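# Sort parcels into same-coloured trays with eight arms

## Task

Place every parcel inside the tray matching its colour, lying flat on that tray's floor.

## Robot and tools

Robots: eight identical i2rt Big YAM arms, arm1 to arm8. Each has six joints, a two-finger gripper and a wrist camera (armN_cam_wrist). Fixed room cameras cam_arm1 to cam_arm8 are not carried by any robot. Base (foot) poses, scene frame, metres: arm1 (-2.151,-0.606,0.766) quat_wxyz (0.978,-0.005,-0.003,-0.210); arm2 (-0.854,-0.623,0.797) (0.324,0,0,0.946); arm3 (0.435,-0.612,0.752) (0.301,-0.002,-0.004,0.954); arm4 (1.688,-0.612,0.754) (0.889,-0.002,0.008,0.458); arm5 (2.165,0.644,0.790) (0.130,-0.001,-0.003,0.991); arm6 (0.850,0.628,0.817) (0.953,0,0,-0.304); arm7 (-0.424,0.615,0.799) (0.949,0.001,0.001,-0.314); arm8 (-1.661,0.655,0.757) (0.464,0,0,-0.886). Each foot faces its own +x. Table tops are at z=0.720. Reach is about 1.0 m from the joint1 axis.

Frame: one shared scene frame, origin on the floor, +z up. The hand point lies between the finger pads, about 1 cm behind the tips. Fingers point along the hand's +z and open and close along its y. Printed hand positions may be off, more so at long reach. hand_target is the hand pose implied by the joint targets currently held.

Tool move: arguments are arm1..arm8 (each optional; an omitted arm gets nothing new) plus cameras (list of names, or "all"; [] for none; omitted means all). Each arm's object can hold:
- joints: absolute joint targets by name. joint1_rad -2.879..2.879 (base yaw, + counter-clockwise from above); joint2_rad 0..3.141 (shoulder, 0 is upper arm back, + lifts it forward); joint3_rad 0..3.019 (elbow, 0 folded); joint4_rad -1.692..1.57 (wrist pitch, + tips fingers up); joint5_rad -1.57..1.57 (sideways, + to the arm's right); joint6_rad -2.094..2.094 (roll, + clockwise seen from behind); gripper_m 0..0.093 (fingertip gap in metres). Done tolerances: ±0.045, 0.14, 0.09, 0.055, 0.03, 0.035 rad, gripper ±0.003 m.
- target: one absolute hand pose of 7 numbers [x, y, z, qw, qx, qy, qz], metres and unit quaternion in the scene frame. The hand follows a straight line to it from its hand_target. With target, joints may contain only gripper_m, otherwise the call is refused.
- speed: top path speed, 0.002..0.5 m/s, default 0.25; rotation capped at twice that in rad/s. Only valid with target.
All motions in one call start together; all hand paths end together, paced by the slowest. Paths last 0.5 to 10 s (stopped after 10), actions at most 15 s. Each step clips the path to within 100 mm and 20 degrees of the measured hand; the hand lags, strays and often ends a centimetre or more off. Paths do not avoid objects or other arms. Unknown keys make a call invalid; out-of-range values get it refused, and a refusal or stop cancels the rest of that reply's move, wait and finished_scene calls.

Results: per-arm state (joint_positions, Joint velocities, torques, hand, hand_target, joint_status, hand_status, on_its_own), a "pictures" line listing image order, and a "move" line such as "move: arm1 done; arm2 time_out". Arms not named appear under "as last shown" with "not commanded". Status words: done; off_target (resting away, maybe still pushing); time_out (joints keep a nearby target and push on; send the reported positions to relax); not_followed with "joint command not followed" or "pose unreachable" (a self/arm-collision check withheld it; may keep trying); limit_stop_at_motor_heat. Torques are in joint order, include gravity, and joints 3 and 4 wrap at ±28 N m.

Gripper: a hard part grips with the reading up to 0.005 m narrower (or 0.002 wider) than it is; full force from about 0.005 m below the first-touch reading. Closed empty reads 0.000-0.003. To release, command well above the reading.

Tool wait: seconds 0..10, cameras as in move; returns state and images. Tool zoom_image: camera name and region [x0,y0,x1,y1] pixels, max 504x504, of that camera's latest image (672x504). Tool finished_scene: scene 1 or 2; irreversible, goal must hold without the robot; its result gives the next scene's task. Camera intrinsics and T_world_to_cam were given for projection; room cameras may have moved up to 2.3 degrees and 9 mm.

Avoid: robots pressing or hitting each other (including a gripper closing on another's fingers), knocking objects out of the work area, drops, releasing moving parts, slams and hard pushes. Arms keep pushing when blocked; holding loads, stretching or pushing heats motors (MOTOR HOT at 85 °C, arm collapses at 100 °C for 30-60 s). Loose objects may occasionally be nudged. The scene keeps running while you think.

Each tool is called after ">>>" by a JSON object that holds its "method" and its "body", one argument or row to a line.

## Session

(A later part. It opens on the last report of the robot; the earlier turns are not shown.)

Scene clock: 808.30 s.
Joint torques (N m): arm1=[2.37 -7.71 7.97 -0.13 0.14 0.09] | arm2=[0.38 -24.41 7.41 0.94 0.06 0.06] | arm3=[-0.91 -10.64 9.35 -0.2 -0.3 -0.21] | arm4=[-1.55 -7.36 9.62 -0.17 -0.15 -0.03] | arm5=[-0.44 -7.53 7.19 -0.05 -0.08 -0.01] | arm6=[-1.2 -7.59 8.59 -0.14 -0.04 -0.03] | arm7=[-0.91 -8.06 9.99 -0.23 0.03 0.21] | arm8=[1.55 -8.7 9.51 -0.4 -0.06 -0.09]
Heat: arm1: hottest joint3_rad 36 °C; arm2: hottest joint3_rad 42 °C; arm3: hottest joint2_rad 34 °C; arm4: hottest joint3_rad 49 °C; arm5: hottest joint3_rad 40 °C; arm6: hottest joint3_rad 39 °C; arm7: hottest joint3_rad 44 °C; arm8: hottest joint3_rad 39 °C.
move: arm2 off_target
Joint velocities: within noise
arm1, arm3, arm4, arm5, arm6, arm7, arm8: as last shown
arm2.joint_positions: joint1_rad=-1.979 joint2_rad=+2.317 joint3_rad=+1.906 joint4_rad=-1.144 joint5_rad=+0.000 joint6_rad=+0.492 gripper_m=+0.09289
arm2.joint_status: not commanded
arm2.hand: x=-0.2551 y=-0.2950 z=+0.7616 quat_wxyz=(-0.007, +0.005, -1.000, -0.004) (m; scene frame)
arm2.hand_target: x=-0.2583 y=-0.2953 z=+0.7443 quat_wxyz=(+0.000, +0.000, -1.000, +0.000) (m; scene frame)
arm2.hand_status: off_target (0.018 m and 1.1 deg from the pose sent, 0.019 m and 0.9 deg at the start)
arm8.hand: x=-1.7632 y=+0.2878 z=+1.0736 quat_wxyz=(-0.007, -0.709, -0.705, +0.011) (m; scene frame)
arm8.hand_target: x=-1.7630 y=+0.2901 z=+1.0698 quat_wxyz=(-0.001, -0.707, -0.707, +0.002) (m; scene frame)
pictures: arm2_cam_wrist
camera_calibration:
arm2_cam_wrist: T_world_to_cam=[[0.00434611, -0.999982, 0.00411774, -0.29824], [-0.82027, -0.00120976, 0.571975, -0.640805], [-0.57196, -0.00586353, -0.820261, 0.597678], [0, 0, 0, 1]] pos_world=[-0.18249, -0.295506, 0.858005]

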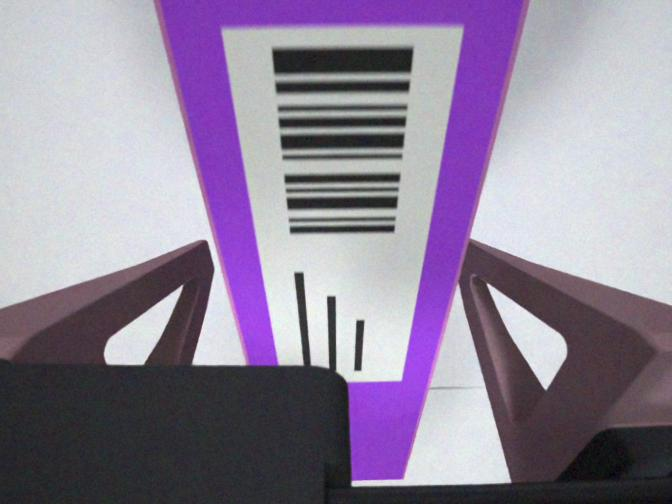

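>>> {"method": "move", "body": {
  "arm2": {"target":[-0.258,-0.295,0.732,0,0,1,0],"speed":0.06},
  "cameras": []
}}

>>> {"method": "move", "body": {
  "arm2": {"joints":{"gripper_m":0.055}},
  "cameras": ["arm2_cam_wrist"]
}}

Scene clock: 814.47 s.
Joint torques (N m): arm1=[1.85 -7.65 8.01 -0.12 0.13 0.08] | arm2=[0.38 -24.64 7.5 0.96 0.06 0.06] | arm3=[-0.91 -10.64 9.33 -0.18 -0.3 -0.22] | arm4=[-1.49 -7.36 9.62 -0.17 -0.15 -0.03] | arm5=[-0.62 -7.47 7.05 -0.16 -0.11 -0.01] | arm6=[-1.2 -7.47 8.58 -0.14 -0.04 -0.03] | arm7=[-1.03 -8.12 9.99 -0.23 0.03 0.21] | arm8=[1.67 -8.82 9.52 -0.51 -0.06 -0.08]
Heat: arm1: hottest joint3_rad 36 °C; arm2: hottest joint3_rad 41 °C; arm3: hottest joint2_rad 34 °C; arm4: hottest joint3_rad 49 °C; arm5: hottest joint3_rad 40 °C; arm6: hottest joint3_rad 39 °C; arm7: hottest joint3_rad 44 °C; arm8: hottest joint3_rad 39 °C.
move: arm2 off_target
Joint velocities: within noise
arm1, arm3, arm4, arm5, arm6, arm7, arm8: as last shown
arm2.joint_positions: joint1_rad=-1.979 joint2_rad=+2.336 joint3_rad=+1.898 joint4_rad=-1.123 joint5_rad=+0.000 joint6_rad=+0.492 gripper_m=+0.09289
arm2.joint_status: not commanded
arm2.hand: x=-0.2562 y=-0.2956 z=+0.7467 quat_wxyz=(-0.005, +0.005, -1.000, -0.003) (m; scene frame)
arm2.hand_target: x=-0.2583 y=-0.2952 z=+0.7321 quat_wxyz=(+0.000, +0.000, -1.000, +0.000) (m; scene frame)
arm2.hand_status: off_target (0.015 m and 0.9 deg from the pose sent, 0.030 m and 1.1 deg at the start)
arm8.hand: x=-1.7632 y=+0.2877 z=+1.0737 quat_wxyz=(-0.007, -0.709, -0.705, +0.011) (m; scene frame)
arm8.hand_target: x=-1.7630 y=+0.2900 z=+1.0700 quat_wxyz=(-0.001, -0.707, -0.707, +0.002) (m; scene frame)
pictures: none
No camera images: "cameras" was empty.

Scene clock: 815.10 s.
Joint torques (N m): arm1=[2.73 -7.71 8.01 -0.09 0.17 0.08] | arm2=[0.38 -24.7 7.5 0.94 0.06 0.06] | arm3=[-0.85 -10.7 9.32 -0.21 -0.31 -0.22] | arm4=[-1.55 -7.3 9.62 -0.18 -0.15 -0.03] | arm5=[-0.97 -7.47 7.2 -0.05 -0.06 0] | arm6=[-1.14 -7.53 8.58 -0.13 -0.03 -0.03] | arm7=[-1.14 -8.12 10.02 -0.18 0.03 0.21] | arm8=[1.73 -8.82 9.51 -0.47 -0.07 -0.1]
Heat: arm1: hottest joint3_rad 36 °C; arm2: hottest joint3_rad 41 °C; arm3: hottest joint2_rad 34 °C; arm4: hottest joint3_rad 49 °C; arm5: hottest joint3_rad 40 °C; arm6: hottest joint3_rad 39 °C; arm7: hottest joint3_rad 44 °C; arm8: hottest joint3_rad 39 °C.
move: arm2 off_target
Joint velocities: within noise
arm1, arm3, arm4, arm5, arm6, arm7, arm8: as last shown
arm2.joint_positions: joint1_rad=-1.979 joint2_rad=+2.336 joint3_rad=+1.898 joint4_rad=-1.123 joint5_rad=+0.000 joint6_rad=+0.492 gripper_m=+0.05903
arm2.joint_status: gripper_m off_target (ended at +0.05906, target +0.05500)
arm2.hand: x=-0.2562 y=-0.2956 z=+0.7467 quat_wxyz=(-0.005, +0.005, -1.000, -0.003) (m; scene frame)
arm2.hand_target: x=-0.2583 y=-0.2953 z=+0.7321 quat_wxyz=(+0.000, +0.000, -1.000, +0.000) (m; scene frame)
arm2.hand_status: not commanded
arm8.hand: x=-1.7632 y=+0.2878 z=+1.0736 quat_wxyz=(-0.007, -0.709, -0.705, +0.011) (m; scene frame)
arm8.hand_target: x=-1.7630 y=+0.2901 z=+1.0698 quat_wxyz=(-0.001, -0.707, -0.707, +0.002) (m; scene frame)
pictures: arm2_cam_wrist
camera_calibration:
arm2_cam_wrist: T_world_to_cam=[[0.00442295, -0.999968, 0.00662061, -0.300571], [-0.817599, 0.000195881, 0.575788, -0.63487], [-0.575771, -0.00795969, -0.817572, 0.581205], [0, 0, 0, 1]] pos_world=[-0.183099, -0.295811, 0.842717]

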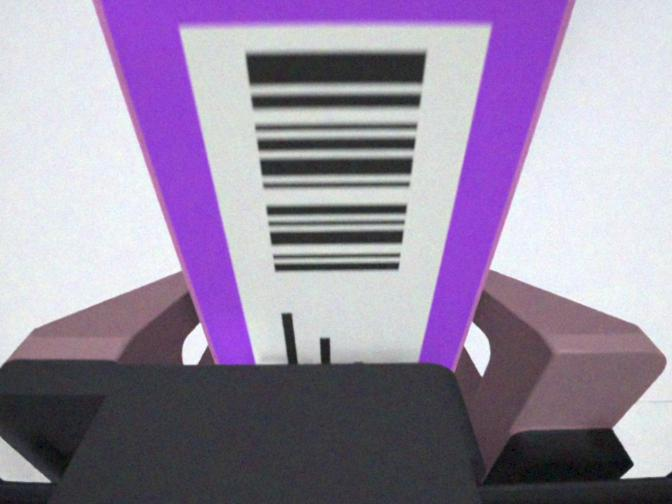

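>>> {"method": "move", "body": {
  "arm2": {"target":[-0.258,-0.295,0.87,0,0,1,0],"speed":0.12},
  "cameras": []
}}

>>> {"method": "move", "body": {
  "arm2": {"target":[-0.515,-0.456,1.08,0,0,1,0],"speed":0.3},
  "cameras": []
}}

>>> {"method": "move", "body": {
  "arm2": {"joints":{"joint1_rad":-1.445,"joint6_rad":-0.534}},
  "cameras": ["cam_arm2","arm2_cam_wrist"]
}}

Scene clock: 824.03 s.
Joint torques (N m): arm1=[2.43 -7.65 8.01 -0.16 0.16 0.06] | arm2=[0.38 -26.34 11.58 0.09 0.05 0.07] | arm3=[-1.03 -10.7 9.32 -0.17 -0.31 -0.21] | arm4=[-1.55 -7.36 9.62 -0.18 -0.15 -0.03] | arm5=[-1.03 -7.41 7.17 -0.1 -0.05 -0.04] | arm6=[-1.14 -7.53 8.59 -0.13 -0.03 -0.03] | arm7=[-1.08 -8.06 10.06 -0.25 0.03 0.21] | arm8=[1.79 -9.05 9.51 -0.5 -0.07 -0.1]
Heat: arm1: hottest joint3_rad 36 °C; arm2: hottest joint3_rad 40 °C; arm3: hottest joint2_rad 34 °C; arm4: hottest joint3_rad 49 °C; arm5: hottest joint3_rad 40 °C; arm6: hottest joint3_rad 39 °C; arm7: hottest joint3_rad 44 °C; arm8: hottest joint3_rad 39 °C.
move: arm2 off_target
Joint velocities: within noise
arm1.joint_positions: joint1_rad=-1.561 joint2_rad=+1.313 joint3_rad=+1.421 joint4_rad=-1.652 joint5_rad=+0.005 joint6_rad=-0.077 gripper_m=+0.08486
arm1.joint_status: not commanded
arm1.hand: x=-2.3054 y=-0.9478 z=+1.0783 quat_wxyz=(-0.010, -0.816, -0.578, +0.014) (m; scene frame)
arm1.hand_target: x=-2.3001 y=-0.9468 z=+1.0701 quat_wxyz=(+0.000, -0.814, -0.581, +0.000) (m; scene frame)
arm1.hand_status: not commanded
arm2.joint_positions: joint1_rad=-1.979 joint2_rad=+2.224 joint3_rad=+1.981 joint4_rad=-1.369 joint5_rad=+0.000 joint6_rad=+0.492 gripper_m=+0.05903
arm2.joint_status: not commanded
arm2.hand: x=-0.2694 y=-0.3029 z=+0.8500 quat_wxyz=(+0.018, +0.005, -1.000, +0.009) (m; scene frame)
arm2.hand_target: x=-0.2587 y=-0.2955 z=+0.8702 quat_wxyz=(+0.000, +0.000, -1.000, +0.000) (m; scene frame)
arm2.hand_status: off_target (0.024 m and 2.4 deg from the pose sent, 0.123 m and 0.9 deg at the start)
arm3.joint_positions: joint1_rad=+0.168 joint2_rad=+1.270 joint3_rad=+1.404 joint4_rad=-1.673 joint5_rad=-0.004 joint6_rad=-0.430 gripper_m=+0.09294
arm3.joint_status: not commanded
arm3.hand: x=+0.1073 y=-0.4591 z=+1.0682 quat_wxyz=(-0.008, +1.000, -0.006, -0.012) (m; scene frame)
arm3.hand_target: x=+0.1100 y=-0.4600 z=+1.0695 quat_wxyz=(-0.005, +1.000, +0.000, -0.010) (m; scene frame)
arm3.hand_status: not commanded
arm4.joint_positions: joint1_rad=-1.883 joint2_rad=+1.307 joint3_rad=+1.447 joint4_rad=-1.683 joint5_rad=-0.013 joint6_rad=+0.017 gripper_m=+0.08488
arm4.joint_status: not commanded
arm4.hand: x=+1.9160 y=-0.9071 z=+1.0753 quat_wxyz=(-0.012, -0.456, -0.890, +0.007) (m; scene frame)
arm4.hand_target: x=+1.9101 y=-0.9079 z=+1.0700 quat_wxyz=(-0.001, -0.459, -0.888, +0.000) (m; scene frame)
arm4.hand_status: not commanded
arm5.joint_positions: joint1_rad=+1.563 joint2_rad=+1.326 joint3_rad=+1.362 joint4_rad=-1.589 joint5_rad=+0.000 joint6_rad=-0.272 gripper_m=+0.09285
arm5.joint_status: not commanded
arm5.hand: x=+2.0616 y=+0.2742 z=+1.0699 quat_wxyz=(+0.004, +0.706, +0.708, -0.004) (m; scene frame)
arm5.hand_target: x=+2.0620 y=+0.2751 z=+1.0700 quat_wxyz=(+0.000, +0.707, +0.707, +0.000) (m; scene frame)
arm5.hand_status: not commanded
arm6.joint_positions: joint1_rad=-1.150 joint2_rad=+1.324 joint3_rad=+1.274 joint4_rad=-1.521 joint5_rad=+0.001 joint6_rad=-0.211 gripper_m=+0.09286
arm6.joint_status: not commanded
arm6.hand: x=+0.7761 y=+0.2593 z=+1.0662 quat_wxyz=(+0.001, -0.702, -0.712, +0.000) (m; scene frame)
arm6.hand_target: x=+0.7740 y=+0.2620 z=+1.0700 quat_wxyz=(+0.000, -0.707, -0.707, +0.000) (m; scene frame)
arm6.hand_status: not commanded
arm7.joint_positions: joint1_rad=-1.015 joint2_rad=+1.277 joint3_rad=+1.293 joint4_rad=-1.539 joint5_rad=-0.003 joint6_rad=-0.102 gripper_m=+0.09397
arm7.joint_status: not commanded
arm7.hand: x=-0.4545 y=+0.2447 z=+1.0711 quat_wxyz=(-0.015, -0.700, -0.714, +0.016) (m; scene frame)
arm7.hand_target: x=-0.4580 y=+0.2479 z=+1.0693 quat_wxyz=(-0.009, -0.707, -0.707, +0.011) (m; scene frame)
arm7.hand_status: not commanded
arm8.joint_positions: joint1_rad=+0.336 joint2_rad=+1.328 joint3_rad=+1.452 joint4_rad=-1.670 joint5_rad=-0.001 joint6_rad=-0.264 gripper_m=+0.09290
arm8.joint_status: not commanded
arm8.hand: x=-1.7632 y=+0.2878 z=+1.0736 quat_wxyz=(-0.007, -0.709, -0.705, +0.011) (m; scene frame)
arm8.hand_target: x=-1.7630 y=+0.2901 z=+1.0698 quat_wxyz=(-0.001, -0.707, -0.707, +0.002) (m; scene frame)
arm8.hand_status: not commanded
pictures: none
No camera images: "cameras" was empty.

Scene clock: 826.10 s.
Joint torques (N m): arm1=[2.26 -7.53 7.91 0.02 0.16 0.11] | arm2=[-0.38 -10.58 8.39 0.21 0.05 -0.18] | arm3=[-0.97 -10.75 9.35 -0.2 -0.31 -0.21] | arm4=[-1.55 -7.3 9.62 -0.18 -0.15 -0.03] | arm5=[-1.38 -7.06 7.17 -0.09 -0.08 0.01] | arm6=[-1.2 -7.53 8.58 -0.13 -0.04 -0.03] | arm7=[-1.08 -7.94 10.03 -0.21 0.03 0.21] | arm8=[1.9 -8.76 9.57 -0.49 -0.08 -0.09]
Heat: arm1: hottest joint3_rad 36 °C; arm2: hottest joint3_rad 40 °C; arm3: hottest joint2_rad 34 °C; arm4: hottest joint3_rad 49 °C; arm5: hottest joint3_rad 40 °C; arm6: hottest joint3_rad 39 °C; arm7: hottest joint3_rad 44 °C; arm8: hottest joint3_rad 39 °C.
move: arm2 done
Joint velocities: within noise
arm1, arm3, arm4, arm5, arm6, arm7, arm8: as last shown
arm2.joint_positions: joint1_rad=-2.013 joint2_rad=+1.317 joint3_rad=+1.364 joint4_rad=-1.598 joint5_rad=+0.000 joint6_rad=+0.474 gripper_m=+0.05903
arm2.joint_status: not commanded
arm2.hand: x=-0.5156 y=-0.4528 z=+1.0839 quat_wxyz=(-0.009, -0.003, -1.000, -0.005) (m; scene frame)
arm2.hand_target: x=-0.5151 y=-0.4559 z=+1.0800 quat_wxyz=(+0.000, +0.000, -1.000, +0.000) (m; scene frame)
arm2.hand_status: done (0.005 m and 1.2 deg from the pose sent, 0.370 m and 2.4 deg at the start)
pictures: none
No camera images: "cameras" was empty.

Scene clock: 827.67 s.
Joint torques (N m): arm1=[2.26 -7.82 7.95 -0.06 0.14 0.07] | arm2=[0.62 -10.87 8.39 0.23 -0.02 -0.21] | arm3=[-0.85 -10.64 9.32 -0.2 -0.3 -0.2] | arm4=[-1.55 -7.3 9.62 -0.17 -0.15 -0.03] | arm5=[-0.73 -7.18 7.25 -0.03 -0.09 0.03] | arm6=[-1.14 -7.53 8.59 -0.13 -0.04 -0.03] | arm7=[-1.08 -7.94 10 -0.23 0.03 0.22] | arm8=[1.85 -8.82 9.5 -0.51 -0.06 -0.1]
Heat: arm1: hottest joint3_rad 36 °C; arm2: hottest joint3_rad 41 °C; arm3: hottest joint2_rad 34 °C; arm4: hottest joint3_rad 49 °C; arm5: hottest joint3_rad 40 °C; arm6: hottest joint3_rad 39 °C; arm7: hottest joint3_rad 44 °C; arm8: hottest joint3_rad 39 °C.
move: arm2 done
Joint velocities: within noise
arm1, arm3, arm4, arm5, arm6, arm7, arm8: as last shown
arm2.joint_positions: joint1_rad=-1.450 joint2_rad=+1.320 joint3_rad=+1.364 joint4_rad=-1.599 joint5_rad=+0.000 joint6_rad=-0.520 gripper_m=+0.05903
arm2.joint_status: all done
arm2.hand: x=-0.6586 y=-0.2981 z=+1.0828 quat_wxyz=(-0.008, +0.700, -0.714, -0.002) (m; scene frame)
arm2.hand_target: x=-0.6608 y=-0.2984 z=+1.0801 quat_wxyz=(+0.000, +0.707, -0.708, +0.000) (m; scene frame)
arm2.hand_status: not commanded
arm8.hand: x=-1.7632 y=+0.2877 z=+1.0737 quat_wxyz=(-0.007, -0.709, -0.705, +0.011) (m; scene frame)
arm8.hand_target: x=-1.7630 y=+0.2900 z=+1.0700 quat_wxyz=(-0.001, -0.707, -0.707, +0.002) (m; scene frame)
pictures: arm2_cam_wrist, cam_arm2
camera_calibration:
arm2_cam_wrist: T_world_to_cam=[[0.999464, -0.0257487, 0.0202007, 0.627447], [-0.032674, -0.820243, 0.571081, -0.880019], [0.0018649, -0.571436, -0.820645, 0.840103], [0, 0, 0, 1]] pos_world=[-0.657431, -0.225609, 1.17931]

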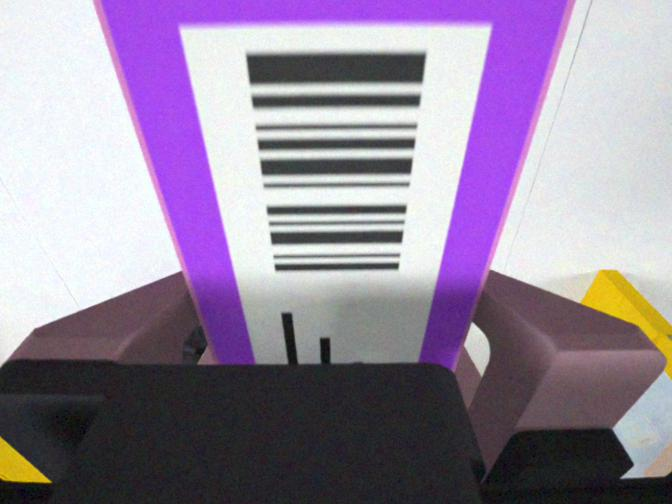

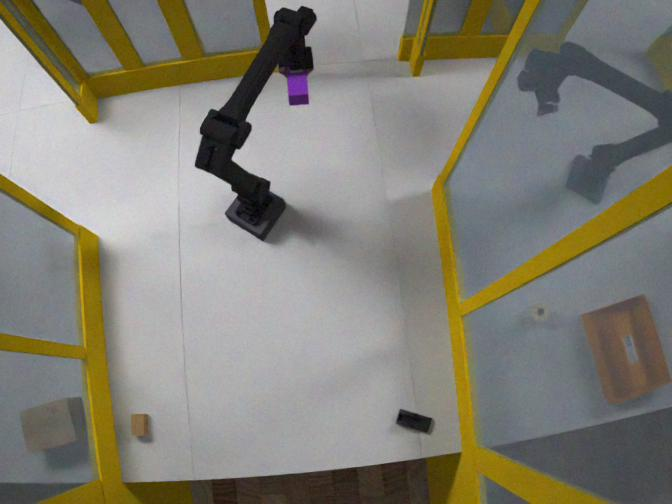

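>>> {"method": "move", "body": {
  "arm2": {"target":[-0.475,0.02,0.86,0,0.7071,-0.7071,0],"speed":0.25},
  "cameras": ["cam_arm7","cam_arm2"]
}}

>>> {"method": "move", "body": {
  "arm2": {"target":[-0.475,0.02,0.80,0,0.7071,-0.7071,0],"speed":0.12},
  "cameras": []
}}

>>> {"method": "move", "body": {
  "arm2": {"target":[-0.475,0.02,0.765,0,0.7071,-0.7071,0],"speed":0.08},
  "cameras": []
}}

>>> {"method": "move", "body": {
  "arm2": {"target":[-0.475,0.02,0.75,0,0.7071,-0.7071,0],"speed":0.06},
  "cameras": ["cam_arm7"]
}}

Scene clock: 844.17 s.
Joint torques (N m): arm1=[2.02 -7.71 7.97 -0.14 0.17 0.07] | arm2=[0.85 -27.22 12.21 0.2 -0.03 -0.18] | arm3=[-0.97 -10.7 9.29 -0.2 -0.31 -0.21] | arm4=[-1.55 -7.3 9.63 -0.17 -0.15 -0.03] | arm5=[-0.85 -7.53 7.12 -0.16 -0.11 0] | arm6=[-1.2 -7.59 8.59 -0.14 -0.04 -0.03] | arm7=[-0.97 -8.12 10.02 -0.18 0.04 0.2] | arm8=[2.08 -8.76 9.5 -0.46 -0.05 -0.09]
Heat: arm1: hottest joint3_rad 36 °C; arm2: hottest joint3_rad 41 °C; arm3: hottest joint3_rad 34 °C; arm4: hottest joint3_rad 49 °C; arm5: hottest joint3_rad 40 °C; arm6: hottest joint3_rad 39 °C; arm7: hottest joint3_rad 44 °C; arm8: hottest joint3_rad 39 °C.
move: arm2 off_target
Joint velocities: within noise
arm1, arm3, arm4, arm5, arm6, arm7, arm8: as last shown
arm2.joint_positions: joint1_rad=-1.450 joint2_rad=+2.465 joint3_rad=+2.440 joint4_rad=-1.563 joint5_rad=+0.000 joint6_rad=-0.520 gripper_m=+0.05903
arm2.joint_status: not commanded
arm2.hand: x=-0.4748 y=+0.0093 z=+0.8572 quat_wxyz=(+0.008, +0.700, -0.714, +0.002) (m; scene frame)
arm2.hand_target: x=-0.4754 y=+0.0195 z=+0.8599 quat_wxyz=(-0.001, +0.707, -0.707, +0.000) (m; scene frame)
arm2.hand_status: off_target (0.011 m and 1.4 deg from the pose sent, 0.430 m and 1.5 deg at the start)
arm8.hand: x=-1.7632 y=+0.2878 z=+1.0736 quat_wxyz=(-0.007, -0.709, -0.705, +0.011) (m; scene frame)
arm8.hand_target: x=-1.7630 y=+0.2901 z=+1.0698 quat_wxyz=(-0.001, -0.707, -0.707, +0.002) (m; scene frame)
pictures: cam_arm2, cam_arm7

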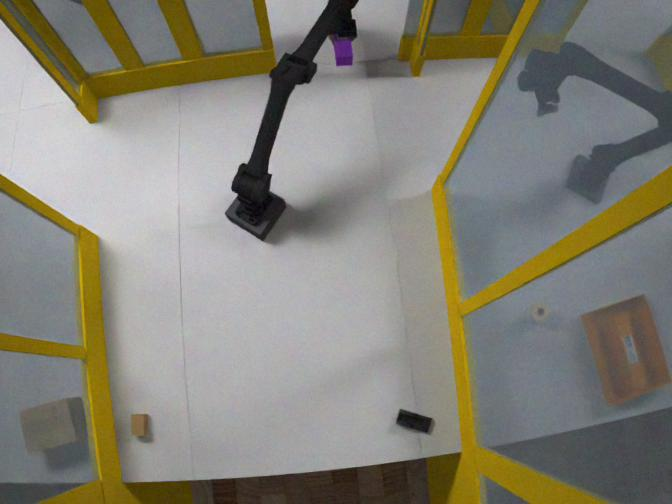

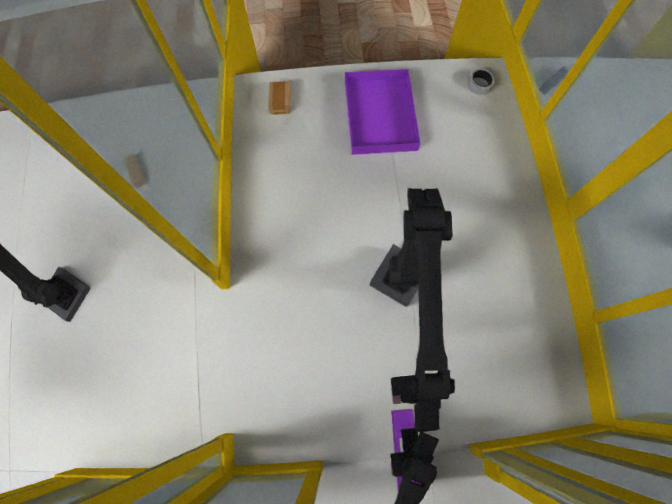

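Scene clock: 845.37 s.
Joint torques (N m): arm1=[2.2 -7.53 8.05 -0.13 0.17 0.09] | arm2=[0.85 -27.99 8.95 0.91 -0.03 -0.18] | arm3=[-0.91 -10.7 9.33 -0.21 -0.31 -0.2] | arm4=[-1.55 -7.36 9.63 -0.17 -0.15 -0.03] | arm5=[-0.44 -7.41 7.19 -0.16 -0.09 -0.01] | arm6=[-1.14 -7.53 8.59 -0.14 -0.04 -0.03] | arm7=[-1.2 -8.12 10.04 -0.17 0.04 0.2] | arm8=[1.61 -9 9.54 -0.5 -0.05 -0.1]
Heat: arm1: hottest joint3_rad 36 °C; arm2: hottest joint3_rad 41 °C; arm3: hottest joint3_rad 34 °C; arm4: hottest joint3_rad 49 °C; arm5: hottest joint3_rad 40 °C; arm6: hottest joint3_rad 39 °C; arm7: hottest joint3_rad 44 °C; arm8: hottest joint3_rad 39 °C.
move: arm2 done
Joint velocities: within noise
arm1, arm3, arm4, arm5, arm6, arm7, arm8: as last shown
arm2.joint_positions: joint1_rad=-1.450 joint2_rad=+2.499 joint3_rad=+2.372 joint4_rad=-1.450 joint5_rad=+0.000 joint6_rad=-0.520 gripper_m=+0.05903
arm2.joint_status: not commanded
arm2.hand: x=-0.4719 y=+0.0142 z=+0.8068 quat_wxyz=(+0.003, +0.700, -0.714, +0.000) (m; scene frame)
arm2.hand_target: x=-0.4751 y=+0.0199 z=+0.8001 quat_wxyz=(+0.000, +0.707, -0.707, +0.000) (m; scene frame)
arm2.hand_status: done (0.009 m and 1.1 deg from the pose sent, 0.058 m and 1.4 deg at the start)
arm8.hand: x=-1.7632 y=+0.2877 z=+1.0737 quat_wxyz=(-0.007, -0.709, -0.705, +0.011) (m; scene frame)
arm8.hand_target: x=-1.7630 y=+0.2900 z=+1.0700 quat_wxyz=(-0.001, -0.707, -0.707, +0.002) (m; scene frame)
pictures: none
No camera images: "cameras" was empty.

Scene clock: 846.50 s.
Joint torques (N m): arm1=[2.78 -7.36 8.09 -0.14 0.15 0.06] | arm2=[0.85 -27.87 8.44 0.92 -0.03 -0.18] | arm3=[-0.91 -10.75 9.35 -0.2 -0.31 -0.21] | arm4=[-1.55 -7.36 9.63 -0.18 -0.15 -0.03] | arm5=[-0.62 -6.89 7.13 -0.01 -0.07 -0.04] | arm6=[-1.2 -7.47 8.61 -0.13 -0.03 -0.03] | arm7=[-1.32 -8.06 10.04 -0.18 0.04 0.2] | arm8=[1.9 -8.88 9.51 -0.53 -0.06 -0.1]
Heat: arm1: hottest joint3_rad 36 °C; arm2: hottest joint3_rad 41 °C; arm3: hottest joint3_rad 34 °C; arm4: hottest joint3_rad 49 °C; arm5: hottest joint3_rad 40 °C; arm6: hottest joint3_rad 39 °C; arm7: hottest joint3_rad 44 °C; arm8: hottest joint3_rad 39 °C.
move: arm2 off_target
Joint velocities: within noise
arm1, arm3, arm4, arm5, arm6, arm7, arm8: as last shown
arm2.joint_positions: joint1_rad=-1.450 joint2_rad=+2.520 joint3_rad=+2.333 joint4_rad=-1.381 joint5_rad=+0.000 joint6_rad=-0.520 gripper_m=+0.05903
arm2.joint_status: not commanded
arm2.hand: x=-0.4708 y=+0.0160 z=+0.7766 quat_wxyz=(-0.001, +0.700, -0.714, -0.001) (m; scene frame)
arm2.hand_target: x=-0.4751 y=+0.0199 z=+0.7653 quat_wxyz=(+0.000, +0.707, -0.707, +0.000) (m; scene frame)
arm2.hand_status: off_target (0.013 m and 1.1 deg from the pose sent, 0.042 m and 1.2 deg at the start)
pictures: none
No camera images: "cameras" was empty.

Scene clock: 847.60 s.
Joint torques (N m): arm1=[2.49 -7.94 7.94 0.01 0.17 0.06] | arm2=[0.85 -27.52 8.25 0.94 -0.03 -0.18] | arm3=[-0.91 -10.81 9.32 -0.23 -0.31 -0.2] | arm4=[-1.55 -7.3 9.63 -0.18 -0.15 -0.03] | arm5=[-0.79 -7.88 7.24 -0.05 -0.07 -0.02] | arm6=[-1.14 -7.59 8.59 -0.16 -0.03 -0.03] | arm7=[-1.32 -8 9.98 -0.2 0.03 0.22] | arm8=[1.96 -8.94 9.51 -0.51 -0.05 -0.1]
Heat: arm1: hottest joint3_rad 36 °C; arm2: hottest joint3_rad 41 °C; arm3: hottest joint3_rad 34 °C; arm4: hottest joint3_rad 49 °C; arm5: hottest joint3_rad 40 °C; arm6: hottest joint3_rad 39 °C; arm7: hottest joint3_rad 44 °C; arm8: hottest joint3_rad 39 °C.
move: arm2 off_target
Joint velocities: within noise
arm1, arm3, arm4, arm5, arm6, arm7, arm8: as last shown
arm2.joint_positions: joint1_rad=-1.450 joint2_rad=+2.531 joint3_rad=+2.321 joint4_rad=-1.354 joint5_rad=+0.000 joint6_rad=-0.520 gripper_m=+0.05903
arm2.joint_status: not commanded
arm2.hand: x=-0.4702 y=+0.0171 z=+0.7644 quat_wxyz=(-0.004, +0.700, -0.714, -0.001) (m; scene frame)
arm2.hand_target: x=-0.4752 y=+0.0196 z=+0.7500 quat_wxyz=(+0.000, +0.707, -0.707, +0.000) (m; scene frame)
arm2.hand_status: off_target (0.015 m and 1.2 deg from the pose sent, 0.027 m and 1.1 deg at the start)
arm8.hand: x=-1.7632 y=+0.2878 z=+1.0736 quat_wxyz=(-0.007, -0.709, -0.705, +0.011) (m; scene frame)
arm8.hand_target: x=-1.7630 y=+0.2901 z=+1.0698 quat_wxyz=(-0.001, -0.707, -0.707, +0.002) (m; scene frame)
pictures: cam_arm7

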